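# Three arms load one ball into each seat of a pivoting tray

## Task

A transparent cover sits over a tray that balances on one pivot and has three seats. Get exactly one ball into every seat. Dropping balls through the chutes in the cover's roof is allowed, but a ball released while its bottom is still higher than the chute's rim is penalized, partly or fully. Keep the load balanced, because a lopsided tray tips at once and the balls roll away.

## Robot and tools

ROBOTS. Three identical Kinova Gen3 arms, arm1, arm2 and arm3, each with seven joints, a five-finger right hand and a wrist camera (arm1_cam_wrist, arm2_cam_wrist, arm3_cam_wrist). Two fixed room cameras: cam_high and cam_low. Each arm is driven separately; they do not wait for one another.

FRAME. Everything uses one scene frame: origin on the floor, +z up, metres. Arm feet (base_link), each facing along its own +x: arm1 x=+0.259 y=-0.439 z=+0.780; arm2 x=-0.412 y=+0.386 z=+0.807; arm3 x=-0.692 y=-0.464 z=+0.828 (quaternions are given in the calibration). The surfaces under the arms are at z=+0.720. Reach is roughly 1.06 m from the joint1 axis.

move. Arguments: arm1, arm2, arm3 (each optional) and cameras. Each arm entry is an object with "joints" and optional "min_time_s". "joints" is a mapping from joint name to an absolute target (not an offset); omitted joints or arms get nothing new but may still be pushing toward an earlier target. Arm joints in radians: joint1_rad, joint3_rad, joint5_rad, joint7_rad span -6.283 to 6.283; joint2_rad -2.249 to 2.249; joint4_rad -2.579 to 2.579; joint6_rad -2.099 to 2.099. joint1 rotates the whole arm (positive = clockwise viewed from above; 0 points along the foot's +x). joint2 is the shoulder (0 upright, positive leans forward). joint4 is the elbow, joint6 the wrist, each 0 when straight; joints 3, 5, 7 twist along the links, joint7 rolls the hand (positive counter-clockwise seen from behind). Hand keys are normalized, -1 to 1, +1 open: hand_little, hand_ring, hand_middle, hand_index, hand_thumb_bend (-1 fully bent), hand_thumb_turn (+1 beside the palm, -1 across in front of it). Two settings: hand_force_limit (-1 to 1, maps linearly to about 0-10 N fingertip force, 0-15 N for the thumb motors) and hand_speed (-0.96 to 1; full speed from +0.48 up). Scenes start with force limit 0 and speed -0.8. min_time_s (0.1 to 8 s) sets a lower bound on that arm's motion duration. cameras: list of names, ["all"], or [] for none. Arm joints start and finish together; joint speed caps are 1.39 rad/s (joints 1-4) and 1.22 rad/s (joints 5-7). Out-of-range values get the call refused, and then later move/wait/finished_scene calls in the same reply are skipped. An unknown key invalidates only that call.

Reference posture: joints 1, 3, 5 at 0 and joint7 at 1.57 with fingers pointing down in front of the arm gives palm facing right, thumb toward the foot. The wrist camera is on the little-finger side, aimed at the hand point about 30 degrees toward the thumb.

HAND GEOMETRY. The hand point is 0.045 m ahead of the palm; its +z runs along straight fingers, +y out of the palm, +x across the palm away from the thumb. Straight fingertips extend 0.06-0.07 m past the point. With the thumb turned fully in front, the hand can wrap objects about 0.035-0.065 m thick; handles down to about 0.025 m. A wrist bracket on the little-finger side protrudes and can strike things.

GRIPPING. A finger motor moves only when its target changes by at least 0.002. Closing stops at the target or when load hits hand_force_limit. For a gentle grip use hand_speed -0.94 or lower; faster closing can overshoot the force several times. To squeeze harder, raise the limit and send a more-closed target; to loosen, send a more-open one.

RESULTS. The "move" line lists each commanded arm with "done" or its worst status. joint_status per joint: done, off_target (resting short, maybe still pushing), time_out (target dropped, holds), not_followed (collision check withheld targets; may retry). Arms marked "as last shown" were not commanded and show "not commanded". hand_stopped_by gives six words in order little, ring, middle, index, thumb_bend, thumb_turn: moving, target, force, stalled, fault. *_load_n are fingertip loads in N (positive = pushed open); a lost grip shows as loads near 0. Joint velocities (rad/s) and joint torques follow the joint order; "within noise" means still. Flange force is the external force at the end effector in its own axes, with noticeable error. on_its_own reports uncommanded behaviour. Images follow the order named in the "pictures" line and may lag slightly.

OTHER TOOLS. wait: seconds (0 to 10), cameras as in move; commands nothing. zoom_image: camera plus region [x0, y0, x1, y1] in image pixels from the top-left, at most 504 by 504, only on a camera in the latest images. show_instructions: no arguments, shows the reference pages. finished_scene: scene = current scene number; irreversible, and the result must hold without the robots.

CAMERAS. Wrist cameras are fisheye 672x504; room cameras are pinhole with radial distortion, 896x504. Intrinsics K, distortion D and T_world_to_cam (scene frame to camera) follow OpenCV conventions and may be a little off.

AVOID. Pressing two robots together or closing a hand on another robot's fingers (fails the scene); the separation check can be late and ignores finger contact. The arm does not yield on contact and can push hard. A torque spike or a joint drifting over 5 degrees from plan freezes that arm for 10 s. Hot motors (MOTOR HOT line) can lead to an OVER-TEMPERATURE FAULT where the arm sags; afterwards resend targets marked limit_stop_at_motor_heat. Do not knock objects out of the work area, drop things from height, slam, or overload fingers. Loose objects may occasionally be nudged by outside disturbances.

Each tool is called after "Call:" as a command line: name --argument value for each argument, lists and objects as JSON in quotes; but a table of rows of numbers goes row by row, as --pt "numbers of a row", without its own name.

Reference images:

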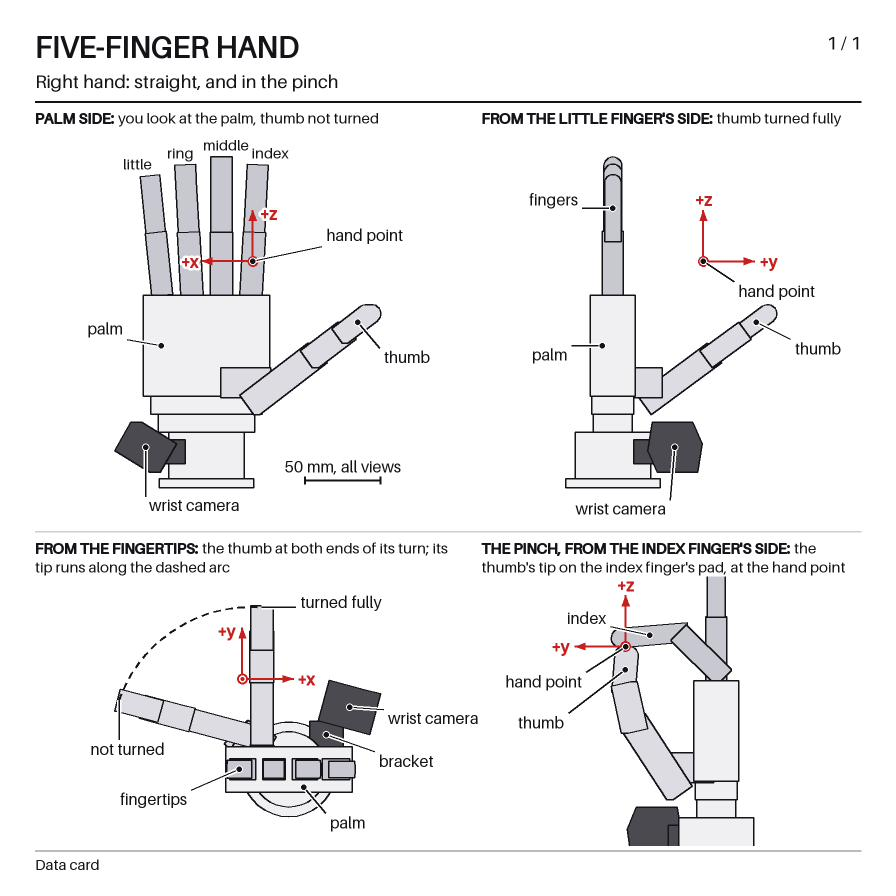

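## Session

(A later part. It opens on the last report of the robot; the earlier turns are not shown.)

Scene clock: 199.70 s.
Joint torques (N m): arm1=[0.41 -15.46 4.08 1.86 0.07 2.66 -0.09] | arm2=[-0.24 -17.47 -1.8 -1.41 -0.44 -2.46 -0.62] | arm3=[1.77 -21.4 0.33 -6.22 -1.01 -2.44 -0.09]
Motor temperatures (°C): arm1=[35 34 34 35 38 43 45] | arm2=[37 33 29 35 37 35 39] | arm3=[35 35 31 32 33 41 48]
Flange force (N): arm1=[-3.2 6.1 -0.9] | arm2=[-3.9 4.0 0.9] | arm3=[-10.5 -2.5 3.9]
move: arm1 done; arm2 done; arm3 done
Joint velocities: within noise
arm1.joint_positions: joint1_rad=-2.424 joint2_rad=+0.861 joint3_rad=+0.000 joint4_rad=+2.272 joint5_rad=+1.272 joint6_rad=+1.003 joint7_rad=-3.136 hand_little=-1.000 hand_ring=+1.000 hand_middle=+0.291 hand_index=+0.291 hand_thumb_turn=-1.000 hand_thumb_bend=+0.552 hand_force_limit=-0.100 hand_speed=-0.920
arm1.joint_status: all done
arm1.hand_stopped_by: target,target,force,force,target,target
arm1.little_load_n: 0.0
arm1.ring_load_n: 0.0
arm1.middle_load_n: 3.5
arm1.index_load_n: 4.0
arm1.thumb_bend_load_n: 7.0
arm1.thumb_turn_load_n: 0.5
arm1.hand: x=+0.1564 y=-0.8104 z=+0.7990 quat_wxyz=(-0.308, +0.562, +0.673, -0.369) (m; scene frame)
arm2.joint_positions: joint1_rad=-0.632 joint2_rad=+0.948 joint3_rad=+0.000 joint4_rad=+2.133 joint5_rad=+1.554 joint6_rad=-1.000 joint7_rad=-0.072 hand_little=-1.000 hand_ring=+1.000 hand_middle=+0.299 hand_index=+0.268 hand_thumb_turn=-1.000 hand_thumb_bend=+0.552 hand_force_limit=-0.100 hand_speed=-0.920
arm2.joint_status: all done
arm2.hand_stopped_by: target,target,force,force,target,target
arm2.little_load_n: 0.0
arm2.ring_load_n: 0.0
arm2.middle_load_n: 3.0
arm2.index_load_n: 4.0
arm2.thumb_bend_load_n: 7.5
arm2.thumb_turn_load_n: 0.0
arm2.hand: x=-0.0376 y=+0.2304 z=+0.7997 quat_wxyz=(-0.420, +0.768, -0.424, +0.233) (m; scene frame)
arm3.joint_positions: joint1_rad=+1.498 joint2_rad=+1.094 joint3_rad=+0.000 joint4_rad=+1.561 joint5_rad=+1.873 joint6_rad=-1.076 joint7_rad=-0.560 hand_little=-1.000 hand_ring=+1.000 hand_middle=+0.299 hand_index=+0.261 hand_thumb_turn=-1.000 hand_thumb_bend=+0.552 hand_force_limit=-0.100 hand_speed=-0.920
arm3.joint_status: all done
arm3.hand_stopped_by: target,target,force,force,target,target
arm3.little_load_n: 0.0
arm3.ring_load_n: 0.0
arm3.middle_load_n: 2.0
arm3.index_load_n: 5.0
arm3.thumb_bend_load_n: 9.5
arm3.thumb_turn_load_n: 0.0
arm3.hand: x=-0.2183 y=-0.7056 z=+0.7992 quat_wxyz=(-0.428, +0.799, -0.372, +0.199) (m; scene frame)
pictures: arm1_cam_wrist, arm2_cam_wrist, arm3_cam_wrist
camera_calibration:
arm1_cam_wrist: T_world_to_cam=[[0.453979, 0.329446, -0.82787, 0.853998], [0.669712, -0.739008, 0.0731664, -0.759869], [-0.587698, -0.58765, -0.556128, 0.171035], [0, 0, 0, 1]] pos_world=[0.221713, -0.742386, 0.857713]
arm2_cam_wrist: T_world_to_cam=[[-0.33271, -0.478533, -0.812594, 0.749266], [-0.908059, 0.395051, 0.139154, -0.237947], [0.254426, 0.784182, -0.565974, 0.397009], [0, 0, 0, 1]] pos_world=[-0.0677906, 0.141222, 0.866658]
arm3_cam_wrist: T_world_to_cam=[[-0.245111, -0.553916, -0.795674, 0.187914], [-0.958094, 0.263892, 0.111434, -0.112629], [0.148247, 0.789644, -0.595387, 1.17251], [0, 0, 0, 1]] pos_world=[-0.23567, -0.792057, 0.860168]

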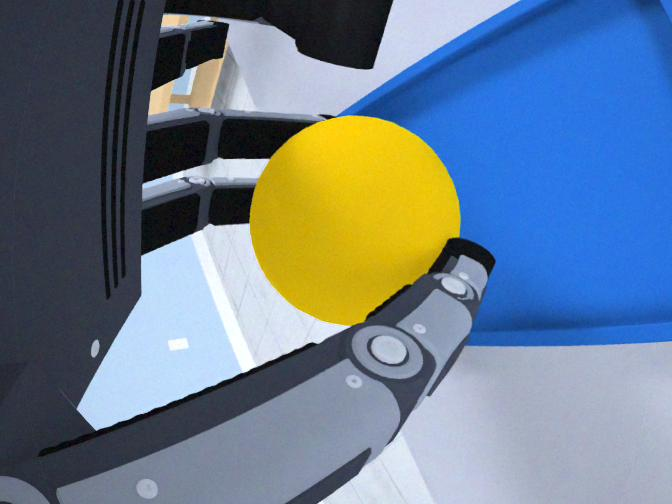

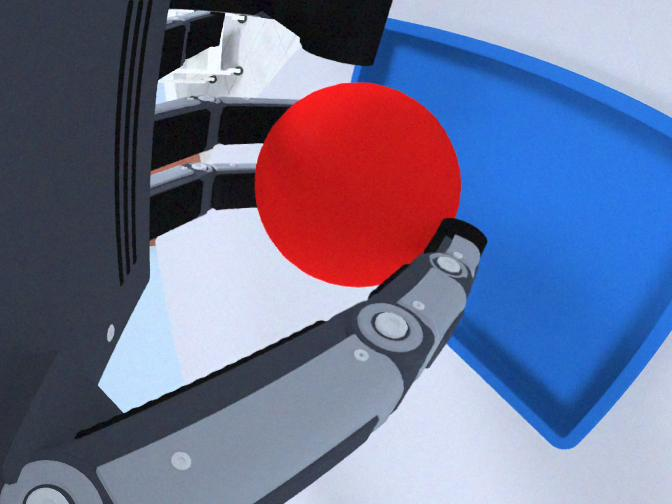

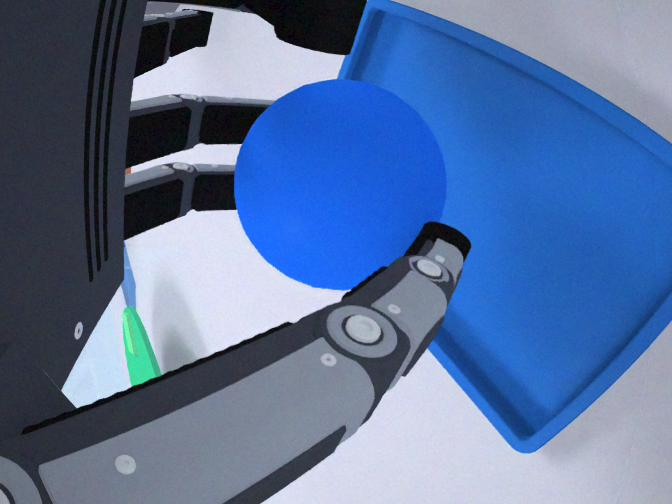

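Call:
move --arm1 '{"joints": {"joint1_rad": -2.4395, "joint2_rad": 0.2656, "joint4_rad": 2.1688, "joint5_rad": 0.9654, "joint6_rad": 1.3236, "joint7_rad": -2.4506}, "min_time_s": 1.8}' --arm2 '{"joints": {"joint1_rad": -0.6303, "joint2_rad": 0.3952, "joint4_rad": 2.096, "joint5_rad": 1.9077, "joint6_rad": -1.0916, "joint7_rad": -0.7496}, "min_time_s": 1.8}' --cameras '[]'

Call:
move --arm1 '{"joints": {"joint1_rad": -0.0032, "joint2_rad": 0.2377, "joint4_rad": 2.2243, "joint5_rad": 2.2241, "joint6_rad": 0.4345, "joint7_rad": -2.5045}, "min_time_s": 4}' --arm2 '{"joints": {"joint1_rad": 0.5608, "joint2_rad": 0.4014, "joint4_rad": 2.0884, "joint5_rad": 2.0434, "joint6_rad": -1.2012, "joint7_rad": -0.6998}, "min_time_s": 2.5}' --cameras '["cam_high", "cam_low"]'

Scene clock: 245.97 s.
Joint torques (N m): arm1=[0.42 -11.29 2.72 -3.81 1.54 2.1 -0.09] | arm2=[-0.27 -13.46 -0.82 -5.95 -1.76 -1.83 -0.61] | arm3=[1.75 -21.41 0.35 -6.19 -1.02 -2.44 -0.1]
Motor temperatures (°C): arm1=[35 35 34 35 38 43 45] | arm2=[37 35 29 35 37 35 39] | arm3=[35 38 31 31 33 41 48]
Flange force (N): arm1=[-3.9 4.3 -1.9] | arm2=[-1.7 4.8 1.3] | arm3=[-10.4 -2.5 3.9]
move: arm1 done; arm2 done
Joint velocities: within noise
arm1.joint_positions: joint1_rad=-2.439 joint2_rad=+0.266 joint3_rad=+0.000 joint4_rad=+2.169 joint5_rad=+0.965 joint6_rad=+1.324 joint7_rad=-2.451 hand_little=-1.000 hand_ring=+1.000 hand_middle=+0.291 hand_index=+0.291 hand_thumb_turn=-1.000 hand_thumb_bend=+0.552 hand_force_limit=-0.100 hand_speed=-0.920
arm1.joint_status: all done
arm1.hand_stopped_by: target,target,force,force,target,target
arm1.little_load_n: 0.0
arm1.ring_load_n: 0.0
arm1.middle_load_n: 3.0
arm1.index_load_n: 4.0
arm1.thumb_bend_load_n: 6.5
arm1.thumb_turn_load_n: 0.5
arm1.hand: x=+0.1591 y=-0.8005 z=+1.0049 quat_wxyz=(-0.309, +0.563, +0.674, -0.366) (m; scene frame)
arm2.joint_positions: joint1_rad=-0.630 joint2_rad=+0.395 joint3_rad=+0.000 joint4_rad=+2.096 joint5_rad=+1.908 joint6_rad=-1.092 joint7_rad=-0.750 hand_little=-1.000 hand_ring=+1.000 hand_middle=+0.299 hand_index=+0.268 hand_thumb_turn=-1.000 hand_thumb_bend=+0.552 hand_force_limit=-0.100 hand_speed=-0.920
arm2.joint_status: all done
arm2.hand_stopped_by: target,target,force,force,target,target
arm2.little_load_n: 0.0
arm2.ring_load_n: 0.0
arm2.middle_load_n: 2.5
arm2.index_load_n: 4.0
arm2.thumb_bend_load_n: 7.5
arm2.thumb_turn_load_n: 0.5
arm2.hand: x=-0.0441 y=+0.2365 z=+1.0047 quat_wxyz=(-0.417, +0.769, -0.425, +0.232) (m; scene frame)
arm3: as last shown
arm3.middle_load_n: 2.5
pictures: none
No camera images: "cameras" was empty.

Scene clock: 250.27 s.
Joint torques (N m): arm1=[0.37 -13.36 2.29 -6.81 0.63 2.18 -0.07] | arm2=[-0.29 -12.98 -0.89 -5.4 -1.75 -1.92 -0.6] | arm3=[1.71 -21.4 0.34 -6.23 -1.02 -2.44 -0.08]
Motor temperatures (°C): arm1=[35 35 34 35 38 43 45] | arm2=[37 35 29 35 37 35 39] | arm3=[35 38 31 31 33 41 48]
Flange force (N): arm1=[-1.8 2.7 5.8] | arm2=[-2.0 4.3 1.2] | arm3=[-10.5 -2.5 3.9]
move: arm1 done; arm2 done
Joint velocities: within noise
arm1.joint_positions: joint1_rad=-0.003 joint2_rad=+0.238 joint3_rad=+0.000 joint4_rad=+2.224 joint5_rad=+2.224 joint6_rad=+0.434 joint7_rad=-2.504 hand_little=-1.000 hand_ring=+1.000 hand_middle=+0.291 hand_index=+0.291 hand_thumb_turn=-1.000 hand_thumb_bend=+0.552 hand_force_limit=-0.100 hand_speed=-0.920
arm1.joint_status: all done
arm1.hand_stopped_by: target,target,force,force,target,target
arm1.little_load_n: 0.0
arm1.ring_load_n: 0.0
arm1.middle_load_n: 3.5
arm1.index_load_n: 4.0
arm1.thumb_bend_load_n: 7.0
arm1.thumb_turn_load_n: 0.0
arm1.hand: x=-0.1967 y=-0.1626 z=+1.0064 quat_wxyz=(-0.443, +0.810, +0.336, -0.184) (m; scene frame)
arm2.joint_positions: joint1_rad=+0.561 joint2_rad=+0.401 joint3_rad=+0.000 joint4_rad=+2.088 joint5_rad=+2.043 joint6_rad=-1.201 joint7_rad=-0.700 hand_little=-1.000 hand_ring=+1.000 hand_middle=+0.299 hand_index=+0.268 hand_thumb_turn=-1.000 hand_thumb_bend=+0.552 hand_force_limit=-0.100 hand_speed=-0.920
arm2.joint_status: all done
arm2.hand_stopped_by: target,target,force,force,target,target
arm2.little_load_n: 0.0
arm2.ring_load_n: -0.5
arm2.middle_load_n: 3.0
arm2.index_load_n: 4.0
arm2.thumb_bend_load_n: 7.5
arm2.thumb_turn_load_n: 0.0
arm2.hand: x=-0.3982 y=+0.0298 z=+1.0041 quat_wxyz=(-0.256, +0.473, -0.741, +0.403) (m; scene frame)
arm3: as last shown
arm3.middle_load_n: 2.0
pictures: cam_high, cam_low

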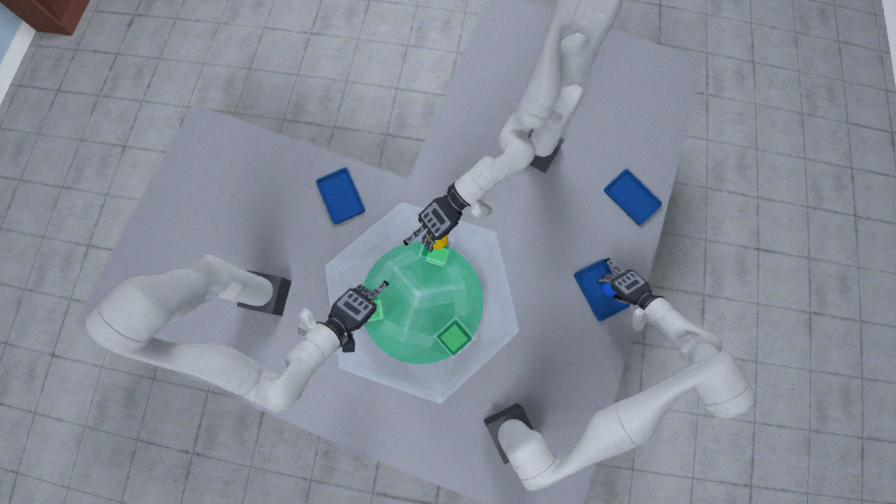

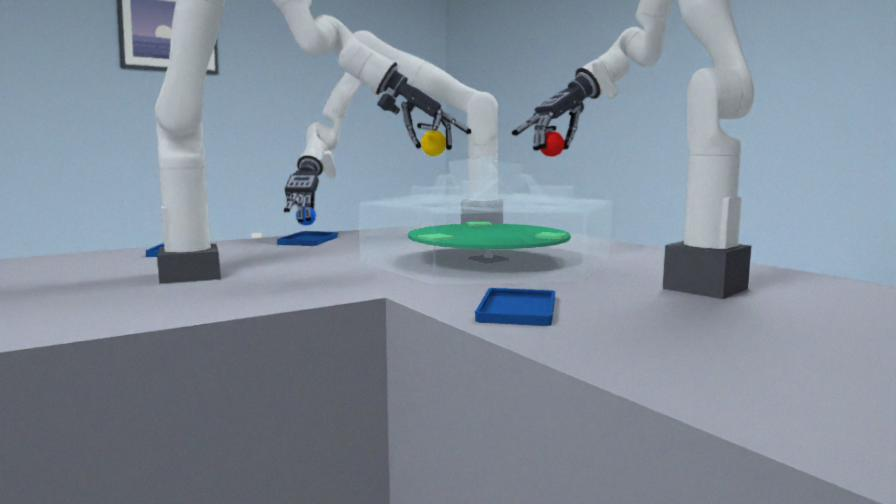

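Call:
move --arm3 '{"joints": {"joint1_rad": 1.4954, "joint2_rad": 0.703, "joint4_rad": 1.5548, "joint5_rad": 2.0406, "joint6_rad": -1.2243, "joint7_rad": -0.965}, "min_time_s": 1.8}' --cameras '[]'

Call:
move --arm3 '{"joints": {"joint1_rad": 0.5898, "joint2_rad": 0.3957, "joint4_rad": 2.1803, "joint5_rad": 2.0833, "joint6_rad": -1.2089, "joint7_rad": -0.5905}, "min_time_s": 2.5}' --cameras '["all"]'

Call:
zoom_image --camera "arm1_cam_wrist" --region '[420, 20, 672, 350]'

Call:
zoom_image --camera "arm2_cam_wrist" --region '[420, 20, 672, 350]'

Call:
zoom_image --camera "arm3_cam_wrist" --region '[420, 20, 672, 350]'

Call:
zoom_image --camera "cam_low" --region '[380, 110, 620, 250]'

Scene clock: 260.23 s.
Joint torques (N m): arm1=[0.37 -13.36 2.27 -6.8 0.62 2.15 -0.07] | arm2=[-0.32 -13.05 -0.9 -5.48 -1.67 -1.89 -0.62] | arm3=[1.72 -19.19 0.86 -8.93 -1.76 -1.76 -0.1]
Motor temperatures (°C): arm1=[35 35 34 35 38 43 45] | arm2=[37 35 29 35 37 35 39] | arm3=[35 38 31 31 33 42 48]
Flange force (N): arm1=[-1.8 2.7 5.8] | arm2=[-2.2 4.6 1.4] | arm3=[-10.5 0.9 5.9]
move: arm3 done
Joint velocities: within noise
arm1, arm2: as last shown
arm1.thumb_turn_load_n: 0.5
arm2.ring_load_n: 0.0
arm2.middle_load_n: 2.5
arm3.joint_positions: joint1_rad=+1.495 joint2_rad=+0.703 joint3_rad=+0.000 joint4_rad=+1.555 joint5_rad=+2.041 joint6_rad=-1.224 joint7_rad=-0.965 hand_little=-1.000 hand_ring=+1.000 hand_middle=+0.299 hand_index=+0.261 hand_thumb_turn=-1.000 hand_thumb_bend=+0.552 hand_force_limit=-0.100 hand_speed=-0.920
arm3.joint_status: all done
arm3.hand_stopped_by: target,target,force,force,target,target
arm3.little_load_n: 0.0
arm3.ring_load_n: 0.0
arm3.middle_load_n: 2.0
arm3.index_load_n: 5.0
arm3.thumb_bend_load_n: 9.0
arm3.thumb_turn_load_n: 0.0
arm3.hand: x=-0.2192 y=-0.6987 z=+1.0046 quat_wxyz=(-0.427, +0.800, -0.373, +0.198) (m; scene frame)
pictures: none
No camera images: "cameras" was empty.

Scene clock: 263.03 s.
Joint torques (N m): arm1=[0.35 -13.38 2.27 -6.83 0.64 2.17 -0.09] | arm2=[-0.27 -13.04 -0.87 -5.64 -1.7 -1.95 -0.59] | arm3=[1.5 -11.45 1.35 -6.18 -1.13 -2.44 -0.1]
Motor temperatures (°C): arm1=[35 35 34 35 38 43 45] | arm2=[37 35 29 35 37 35 39] | arm3=[35 38 31 31 33 41 48]
Flange force (N): arm1=[-1.9 2.6 5.7] | arm2=[-2.6 4.6 1.8] | arm3=[-6.2 -1.1 9.4]
move: arm3 done
Joint velocities: within noise
arm1, arm2: as last shown
arm1.ring_load_n: 0.5
arm2.ring_load_n: -0.5
arm2.middle_load_n: 3.0
arm3.joint_positions: joint1_rad=+0.590 joint2_rad=+0.396 joint3_rad=+0.000 joint4_rad=+2.180 joint5_rad=+2.083 joint6_rad=-1.209 joint7_rad=-0.590 hand_little=-1.000 hand_ring=+1.000 hand_middle=+0.299 hand_index=+0.261 hand_thumb_turn=-1.000 hand_thumb_bend=+0.552 hand_force_limit=-0.100 hand_speed=-0.920
arm3.joint_status: all done
arm3.hand_stopped_by: target,target,force,force,target,target
arm3.little_load_n: 0.0
arm3.ring_load_n: 0.0
arm3.middle_load_n: 2.5
arm3.index_load_n: 5.0
arm3.thumb_bend_load_n: 9.5
arm3.thumb_turn_load_n: 0.0
arm3.hand: x=-0.4501 y=-0.2570 z=+1.0047 quat_wxyz=(-0.470, +0.873, +0.112, -0.068) (m; scene frame)
pictures: arm1_cam_wrist, arm2_cam_wrist, arm3_cam_wrist, cam_high, cam_low
camera_calibration:
arm1_cam_wrist: T_world_to_cam=[[0.530539, -0.188041, -0.82654, 0.902137], [-0.225647, -0.971231, 0.076121, -0.276718], [-0.817075, 0.146121, -0.557707, 0.53542], [0, 0, 0, 1]] pos_world=[-0.103581, -0.177354, 1.06532]
arm2_cam_wrist: T_world_to_cam=[[-0.586882, 0.0206458, -0.809409, 0.580236], [-0.16203, 0.976459, 0.14239, -0.238105], [0.793294, 0.214715, -0.569721, 0.996971], [0, 0, 0, 1]] pos_world=[-0.488942, 0.00645613, 1.07155]
arm3_cam_wrist: T_world_to_cam=[[0.386318, -0.454231, -0.802766, 0.859951], [-0.642396, -0.757044, 0.119217, -0.604125], [-0.661881, 0.469637, -0.584255, 0.516985], [0, 0, 0, 1]] pos_world=[-0.378119, -0.309528, 1.06441]

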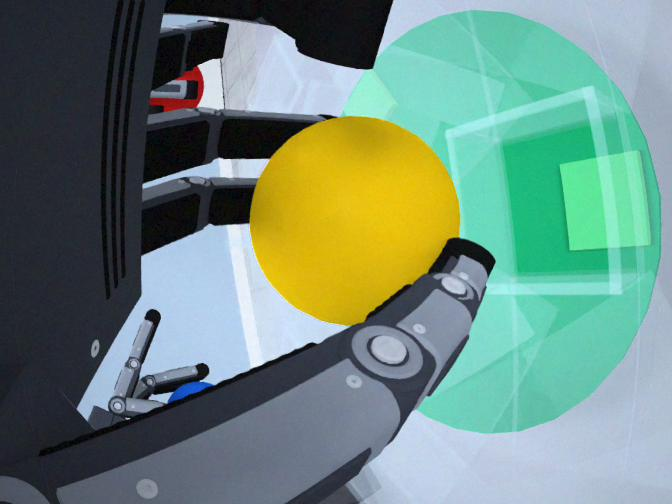

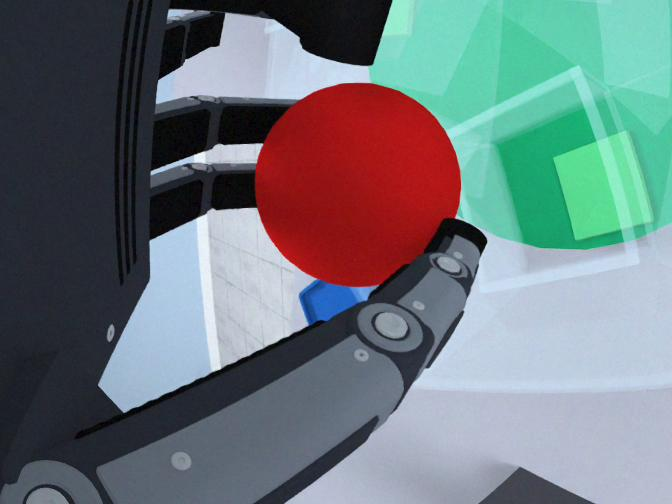

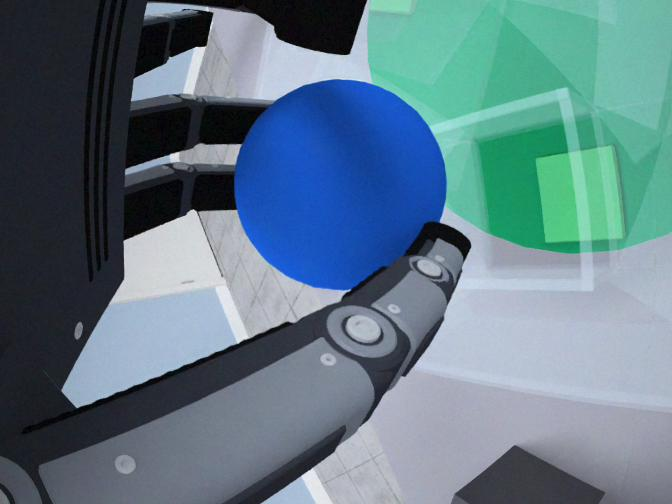

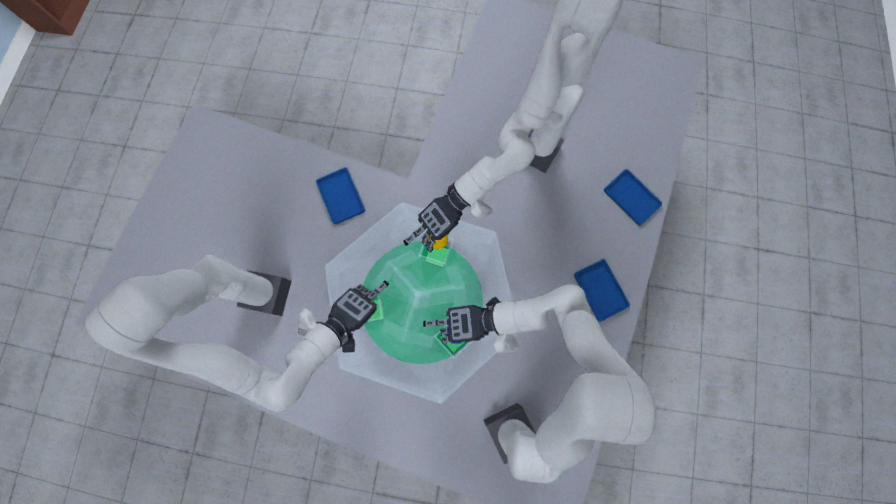

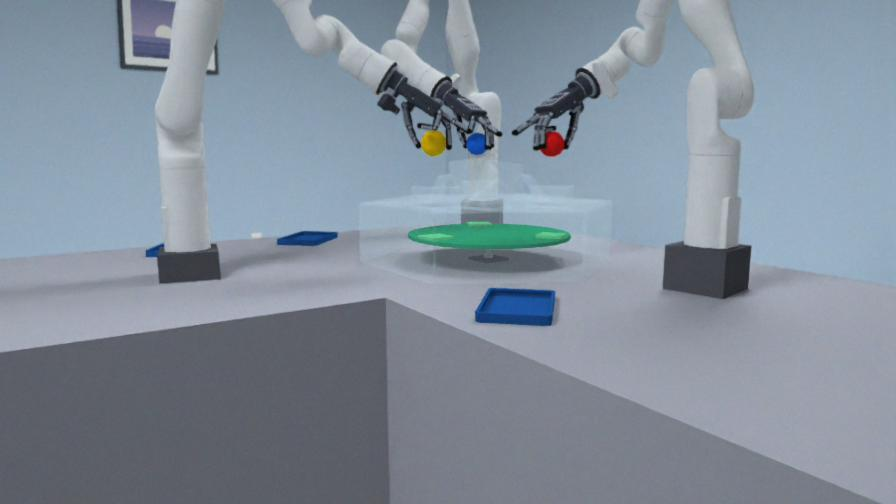

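Scaled by 1.527 from the camera's 672x504 image, which has a finer 960x720 frame.

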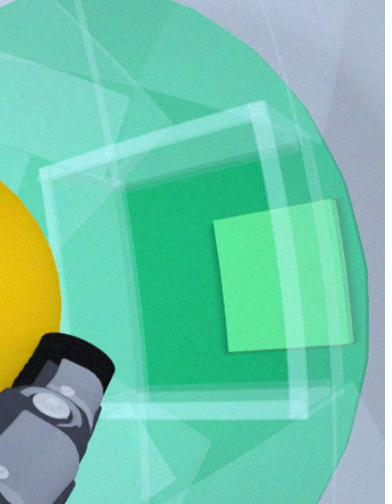

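Scaled by 1.527 from the camera's 672x504 image, which has a finer 960x720 frame.

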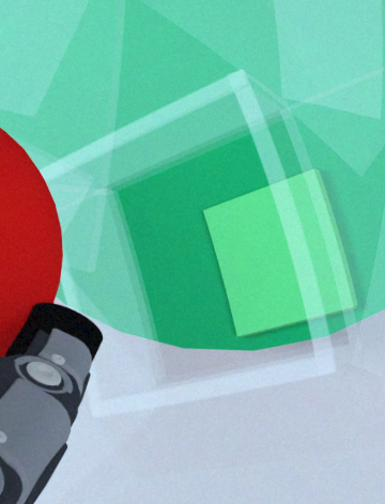

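Scaled by 1.527 from the camera's 672x504 image, which has a finer 960x720 frame.

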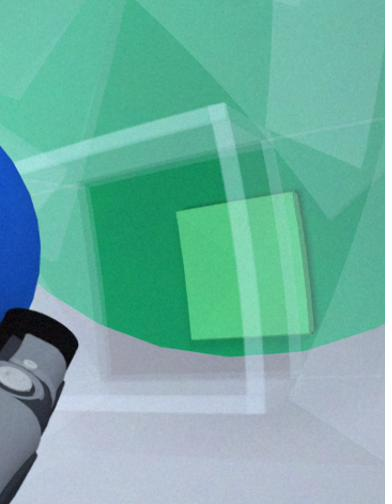

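Scaled by 2.100 from the camera's 896x504 image, which has a finer 1280x720 frame.

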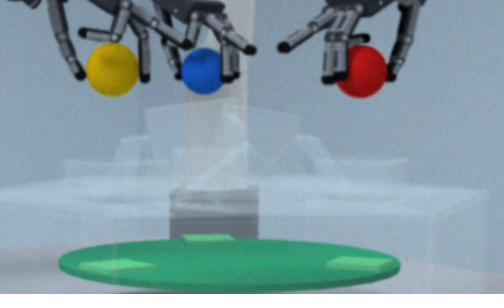

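Call:
move --arm1 '{"joints": {"joint1_rad": 0.0176, "joint2_rad": 0.3711, "joint4_rad": 2.2786, "joint5_rad": 2.5008, "joint6_rad": 0.561, "joint7_rad": -2.7984}, "min_time_s": 1.5}' --arm2 '{"joints": {"joint1_rad": 0.5686, "joint2_rad": 0.5066, "joint4_rad": 2.1466, "joint5_rad": 1.9864, "joint6_rad": -1.1348, "joint7_rad": -0.5374}, "min_time_s": 1.5}' --arm3 '{"joints": {"joint1_rad": 0.585, "joint2_rad": 0.5085, "joint4_rad": 2.2571, "joint5_rad": 2.0068, "joint6_rad": -1.1203, "joint7_rad": -0.4081}, "min_time_s": 1.5}' --cameras '["all"]'

Call:
zoom_image --camera "cam_low" --region '[380, 110, 620, 250]'

Scene clock: 364.20 s.
Joint torques (N m): arm1=[0.39 -14.49 2.44 -5.42 0.47 2.51 -0.07] | arm2=[-0.34 -13.79 -1.07 -4.33 -1.37 -2.14 -0.63] | arm3=[1.51 -11.97 1.15 -4.63 -0.76 -2.63 -0.09]
Motor temperatures (°C): arm1=[34 36 34 35 38 43 45] | arm2=[37 34 29 35 37 35 39] | arm3=[35 38 31 31 33 42 48]
Flange force (N): arm1=[-1.4 2.3 5.5] | arm2=[-2.6 4.7 1.6] | arm3=[-6.1 -2.1 8.8]
move: arm1 done; arm2 done; arm3 done
Joint velocities: within noise
arm1.joint_positions: joint1_rad=+0.018 joint2_rad=+0.371 joint3_rad=+0.000 joint4_rad=+2.279 joint5_rad=+2.501 joint6_rad=+0.561 joint7_rad=-2.798 hand_little=-1.000 hand_ring=+1.000 hand_middle=+0.291 hand_index=+0.291 hand_thumb_turn=-1.000 hand_thumb_bend=+0.552 hand_force_limit=-0.100 hand_speed=-0.920
arm1.joint_status: all done
arm1.hand_stopped_by: target,target,force,force,target,target
arm1.little_load_n: 0.0
arm1.ring_load_n: 0.0
arm1.middle_load_n: 3.5
arm1.index_load_n: 4.0
arm1.thumb_bend_load_n: 7.0
arm1.thumb_turn_load_n: 0.0
arm1.hand: x=-0.1982 y=-0.1553 z=+0.9569 quat_wxyz=(-0.443, +0.811, +0.336, -0.184) (m; scene frame)
arm2.joint_positions: joint1_rad=+0.569 joint2_rad=+0.507 joint3_rad=+0.000 joint4_rad=+2.147 joint5_rad=+1.986 joint6_rad=-1.135 joint7_rad=-0.537 hand_little=-1.000 hand_ring=+1.000 hand_middle=+0.299 hand_index=+0.268 hand_thumb_turn=-1.000 hand_thumb_bend=+0.552 hand_force_limit=-0.100 hand_speed=-0.920
arm2.joint_status: all done
arm2.hand_stopped_by: target,target,force,force,target,target
arm2.little_load_n: 0.0
arm2.ring_load_n: 0.0
arm2.middle_load_n: 2.5
arm2.index_load_n: 4.0
arm2.thumb_bend_load_n: 7.5
arm2.thumb_turn_load_n: 0.0
arm2.hand: x=-0.3985 y=+0.0344 z=+0.9570 quat_wxyz=(-0.256, +0.473, -0.741, +0.403) (m; scene frame)
arm3.joint_positions: joint1_rad=+0.585 joint2_rad=+0.509 joint3_rad=+0.000 joint4_rad=+2.257 joint5_rad=+2.007 joint6_rad=-1.120 joint7_rad=-0.408 hand_little=-1.000 hand_ring=+1.000 hand_middle=+0.299 hand_index=+0.261 hand_thumb_turn=-1.000 hand_thumb_bend=+0.552 hand_force_limit=-0.100 hand_speed=-0.920
arm3.joint_status: all done
arm3.hand_stopped_by: target,target,force,force,target,target
arm3.little_load_n: 0.0
arm3.ring_load_n: 0.0
arm3.middle_load_n: 2.0
arm3.index_load_n: 5.0
arm3.thumb_bend_load_n: 9.5
arm3.thumb_turn_load_n: 0.0
arm3.hand: x=-0.4610 y=-0.2561 z=+0.9571 quat_wxyz=(-0.470, +0.873, +0.112, -0.068) (m; scene frame)
pictures: arm1_cam_wrist, arm2_cam_wrist, arm3_cam_wrist, cam_high, cam_low
camera_calibration:
arm1_cam_wrist: T_world_to_cam=[[0.53076, -0.188023, -0.826402, 0.86335], [-0.225489, -0.971264, 0.0761613, -0.266154], [-0.816975, 0.145921, -0.557905, 0.505605], [0, 0, 0, 1]] pos_world=[-0.10518, -0.169954, 1.01582]
arm2_cam_wrist: T_world_to_cam=[[-0.586866, 0.0205317, -0.809424, 0.541787], [-0.162253, 0.976419, 0.142408, -0.235955], [0.79326, 0.214906, -0.569696, 0.969308], [0, 0, 0, 1]] pos_world=[-0.489242, 0.0109564, 1.02435]
arm3_cam_wrist: T_world_to_cam=[[0.386189, -0.454085, -0.80291, 0.826501], [-0.642277, -0.757136, 0.119271, -0.604808], [-0.662071, 0.46963, -0.584046, 0.481249], [0, 0, 0, 1]] pos_world=[-0.38902, -0.308628, 1.01681]

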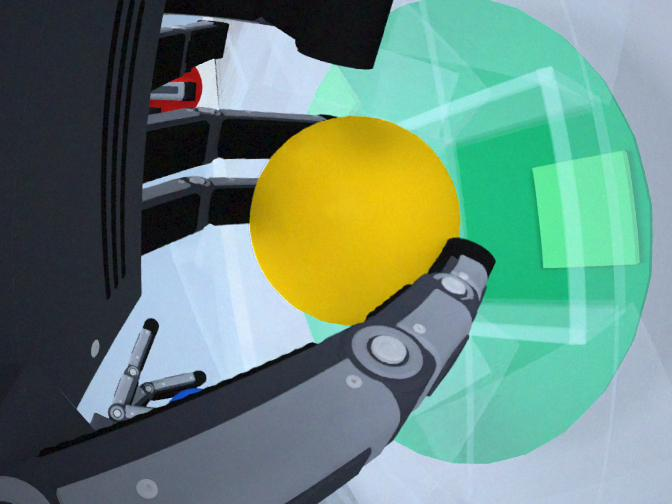

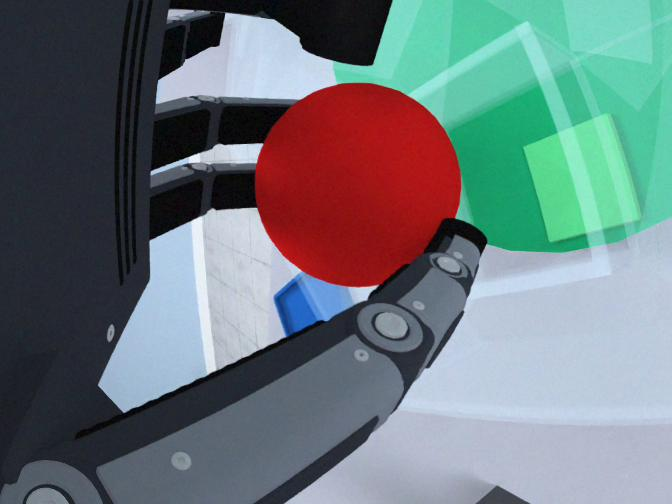

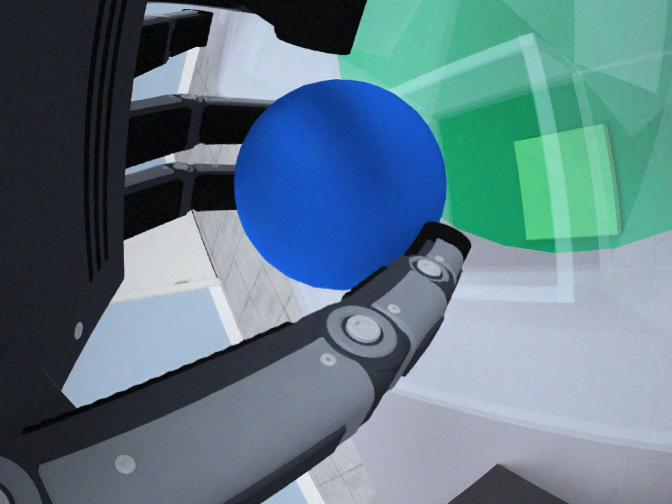

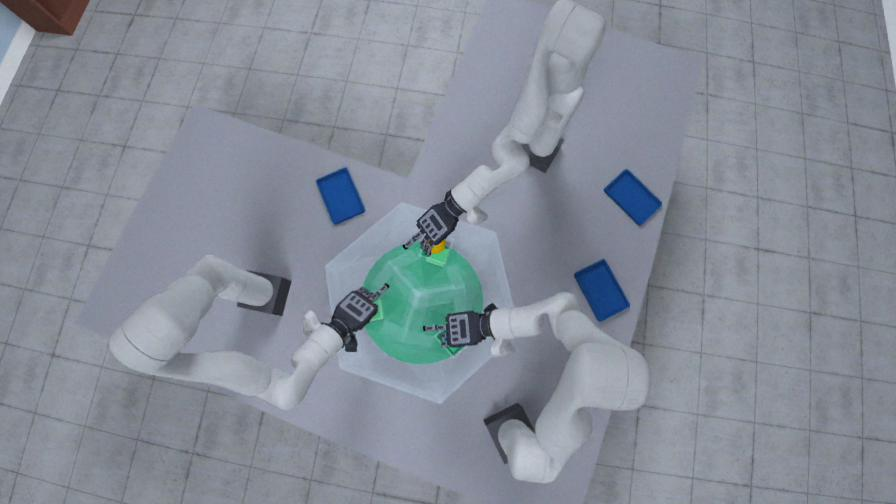

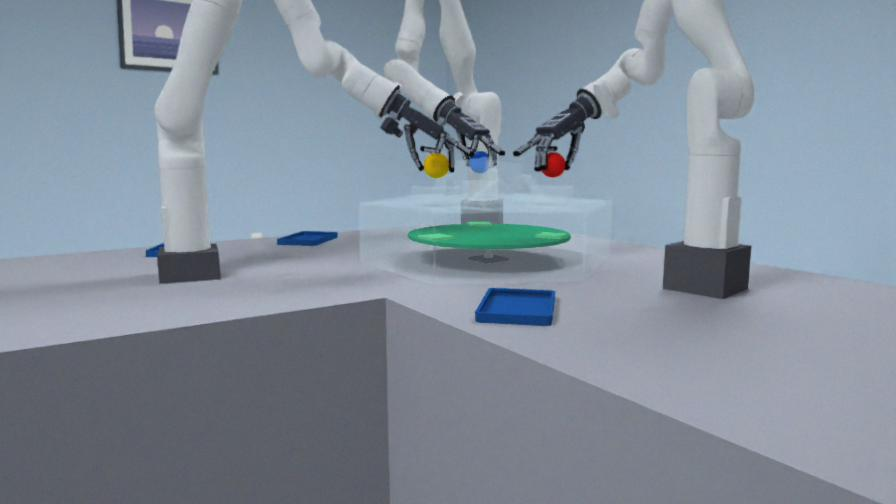

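Scaled by 2.100 from the camera's 896x504 image, which has a finer 1280x720 frame.

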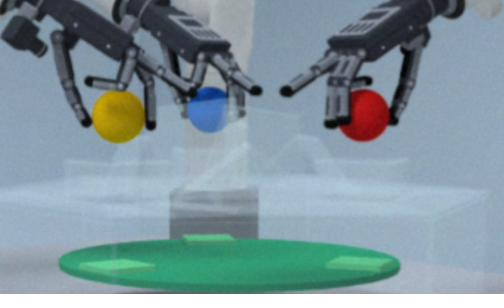

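Call:
move --arm1 '{"joints": {"joint1_rad": 0.0176, "joint2_rad": 0.4574, "joint4_rad": 2.3088, "joint5_rad": 2.5942, "joint6_rad": 0.6579, "joint7_rad": -2.9119}, "min_time_s": 1.5}' --arm2 '{"joints": {"joint1_rad": 0.5686, "joint2_rad": 0.584, "joint4_rad": 2.1673, "joint5_rad": 1.9418, "joint6_rad": -1.0972, "joint7_rad": -0.4367}, "min_time_s": 1.5}' --arm3 '{"joints": {"joint1_rad": 0.585, "joint2_rad": 0.5967, "joint4_rad": 2.2748, "joint5_rad": 1.9571, "joint6_rad": -1.0779, "joint7_rad": -0.2991}, "min_time_s": 1.5}' --cameras '["all"]'

Call:
zoom_image --camera "cam_low" --region '[400, 130, 500, 220]'

Call:
zoom_image --camera "cam_low" --region '[500, 130, 600, 220]'

Scene clock: 376.80 s.
Joint torques (N m): arm1=[0.38 -15.16 2.49 -4.53 0.4 2.6 -0.07] | arm2=[-0.27 -14.37 -1.12 -3.53 -1.15 -2.24 -0.55] | arm3=[1.5 -12.61 0.95 -3.75 -0.52 -2.72 -0.08]
Motor temperatures (°C): arm1=[34 35 34 35 38 43 45] | arm2=[37 34 29 35 37 35 39] | arm3=[35 37 31 31 33 42 48]
Flange force (N): arm1=[-1.9 2.1 5.2] | arm2=[-2.6 4.2 1.7] | arm3=[-6.2 -2.6 8.5]
move: arm1 done; arm2 done; arm3 done
Joint velocities: within noise
arm1.joint_positions: joint1_rad=+0.018 joint2_rad=+0.457 joint3_rad=+0.000 joint4_rad=+2.309 joint5_rad=+2.594 joint6_rad=+0.658 joint7_rad=-2.912 hand_little=-1.000 hand_ring=+1.000 hand_middle=+0.291 hand_index=+0.291 hand_thumb_turn=-1.000 hand_thumb_bend=+0.552 hand_force_limit=-0.100 hand_speed=-0.920
arm1.joint_status: all done
arm1.hand_stopped_by: target,target,force,force,target,target
arm1.little_load_n: 0.0
arm1.ring_load_n: 0.0
arm1.middle_load_n: 3.5
arm1.index_load_n: 4.0
arm1.thumb_bend_load_n: 7.0
arm1.thumb_turn_load_n: 0.5
arm1.hand: x=-0.1983 y=-0.1552 z=+0.9269 quat_wxyz=(-0.443, +0.810, +0.336, -0.184) (m; scene frame)
arm2.joint_positions: joint1_rad=+0.569 joint2_rad=+0.584 joint3_rad=+0.000 joint4_rad=+2.167 joint5_rad=+1.942 joint6_rad=-1.097 joint7_rad=-0.437 hand_little=-1.000 hand_ring=+1.000 hand_middle=+0.299 hand_index=+0.268 hand_thumb_turn=-1.000 hand_thumb_bend=+0.552 hand_force_limit=-0.100 hand_speed=-0.920
arm2.joint_status: all done
arm2.hand_stopped_by: target,target,force,force,target,target
arm2.little_load_n: 0.0
arm2.ring_load_n: 0.0
arm2.middle_load_n: 3.0
arm2.index_load_n: 4.5
arm2.thumb_bend_load_n: 7.5
arm2.thumb_turn_load_n: 0.0
arm2.hand: x=-0.3985 y=+0.0343 z=+0.9270 quat_wxyz=(-0.256, +0.473, -0.741, +0.403) (m; scene frame)
arm3.joint_positions: joint1_rad=+0.585 joint2_rad=+0.597 joint3_rad=+0.000 joint4_rad=+2.275 joint5_rad=+1.957 joint6_rad=-1.078 joint7_rad=-0.299 hand_little=-1.000 hand_ring=+1.000 hand_middle=+0.299 hand_index=+0.261 hand_thumb_turn=-1.000 hand_thumb_bend=+0.552 hand_force_limit=-0.100 hand_speed=-0.920
arm3.joint_status: all done
arm3.hand_stopped_by: target,target,force,force,target,target
arm3.little_load_n: 0.0
arm3.ring_load_n: 0.0
arm3.middle_load_n: 2.0
arm3.index_load_n: 5.0
arm3.thumb_bend_load_n: 9.5
arm3.thumb_turn_load_n: 0.0
arm3.hand: x=-0.4613 y=-0.2564 z=+0.9270 quat_wxyz=(-0.470, +0.873, +0.112, -0.068) (m; scene frame)
pictures: arm1_cam_wrist, arm2_cam_wrist, arm3_cam_wrist, cam_high, cam_low
camera_calibration:
arm1_cam_wrist: T_world_to_cam=[[0.530812, -0.187709, -0.82644, 0.838808], [-0.225397, -0.97131, 0.075844, -0.263486], [-0.816967, 0.146018, -0.557892, 0.488831], [0, 0, 0, 1]] pos_world=[-0.105279, -0.169853, 0.985924]
arm2_cam_wrist: T_world_to_cam=[[-0.586668, 0.020763, -0.809561, 0.517735], [-0.161915, 0.976479, 0.142379, -0.231488], [0.793476, 0.214609, -0.569507, 0.952139], [0, 0, 0, 1]] pos_world=[-0.489242, 0.0109559, 0.994348]
arm3_cam_wrist: T_world_to_cam=[[0.386105, -0.454175, -0.8029, 0.802243], [-0.642418, -0.757013, 0.119287, -0.60167], [-0.661983, 0.46974, -0.584057, 0.463691], [0, 0, 0, 1]] pos_world=[-0.389319, -0.308928, 0.986713]

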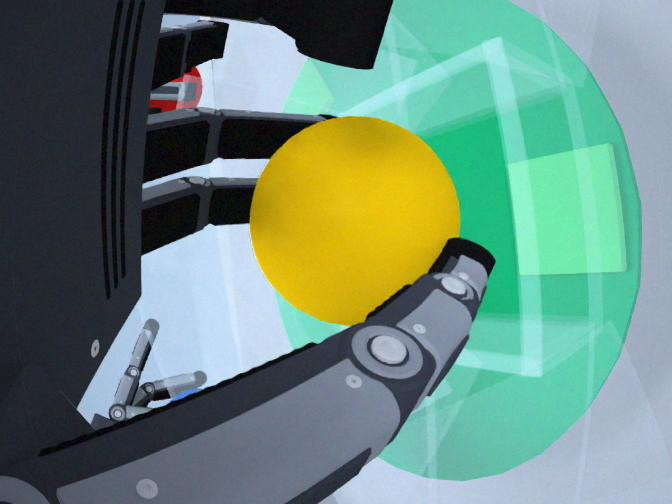

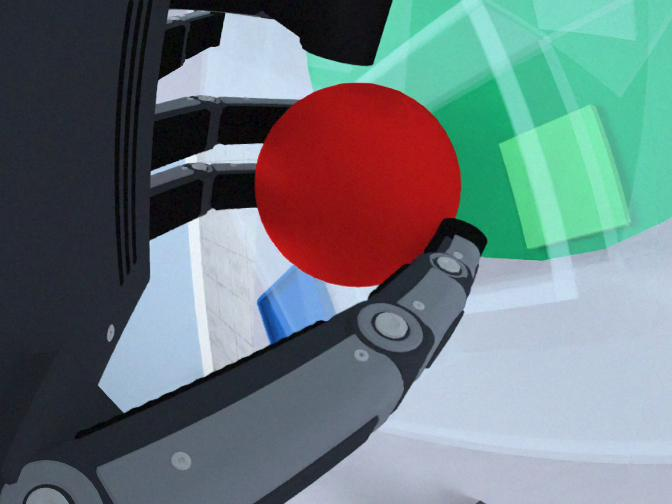

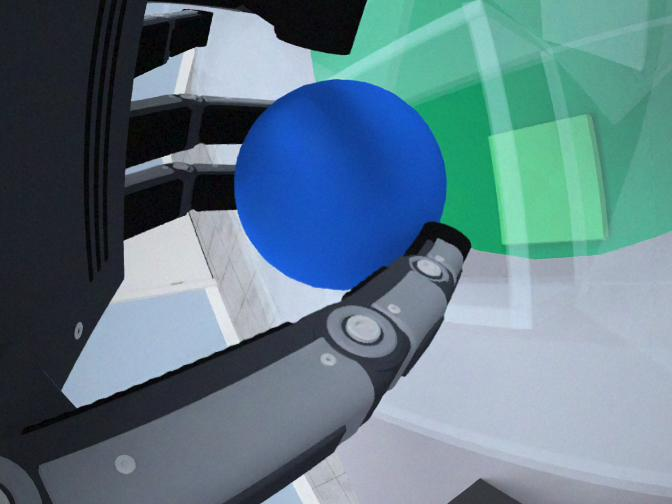

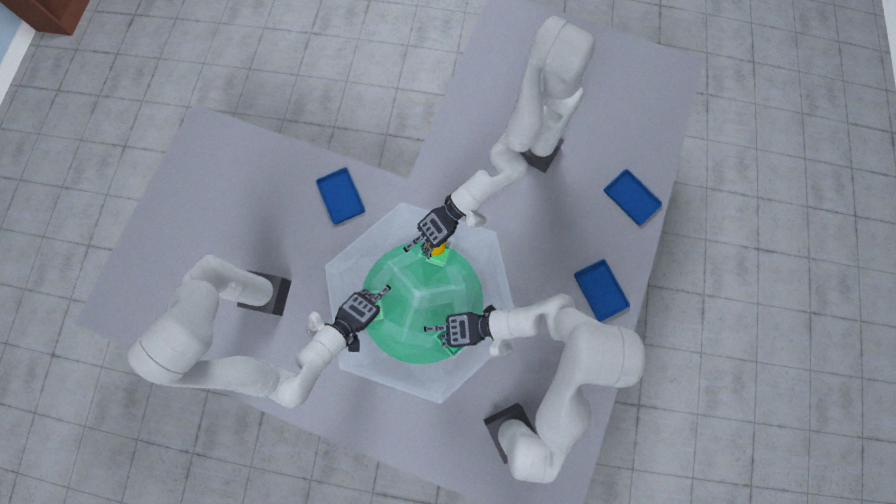

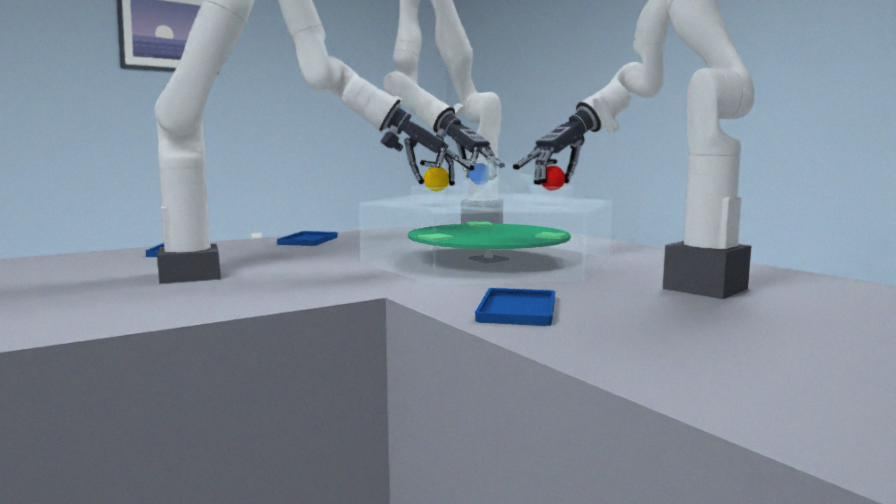

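Scaled by 5.040 from the camera's 896x504 image, which has a finer 1280x720 frame.

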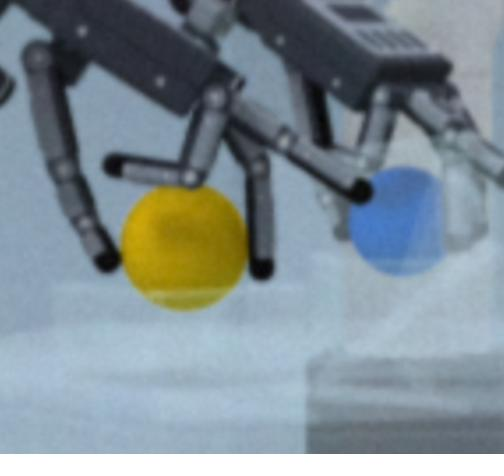

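Scaled by 5.040 from the camera's 896x504 image, which has a finer 1280x720 frame.

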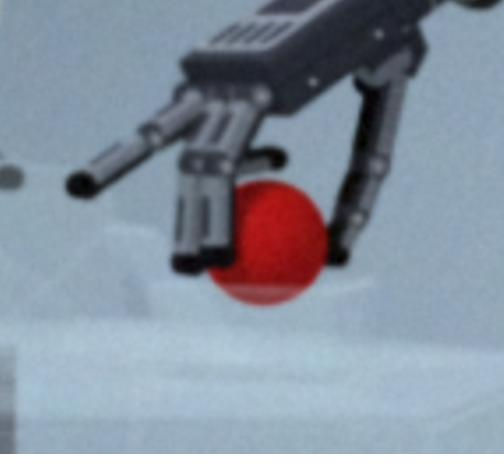

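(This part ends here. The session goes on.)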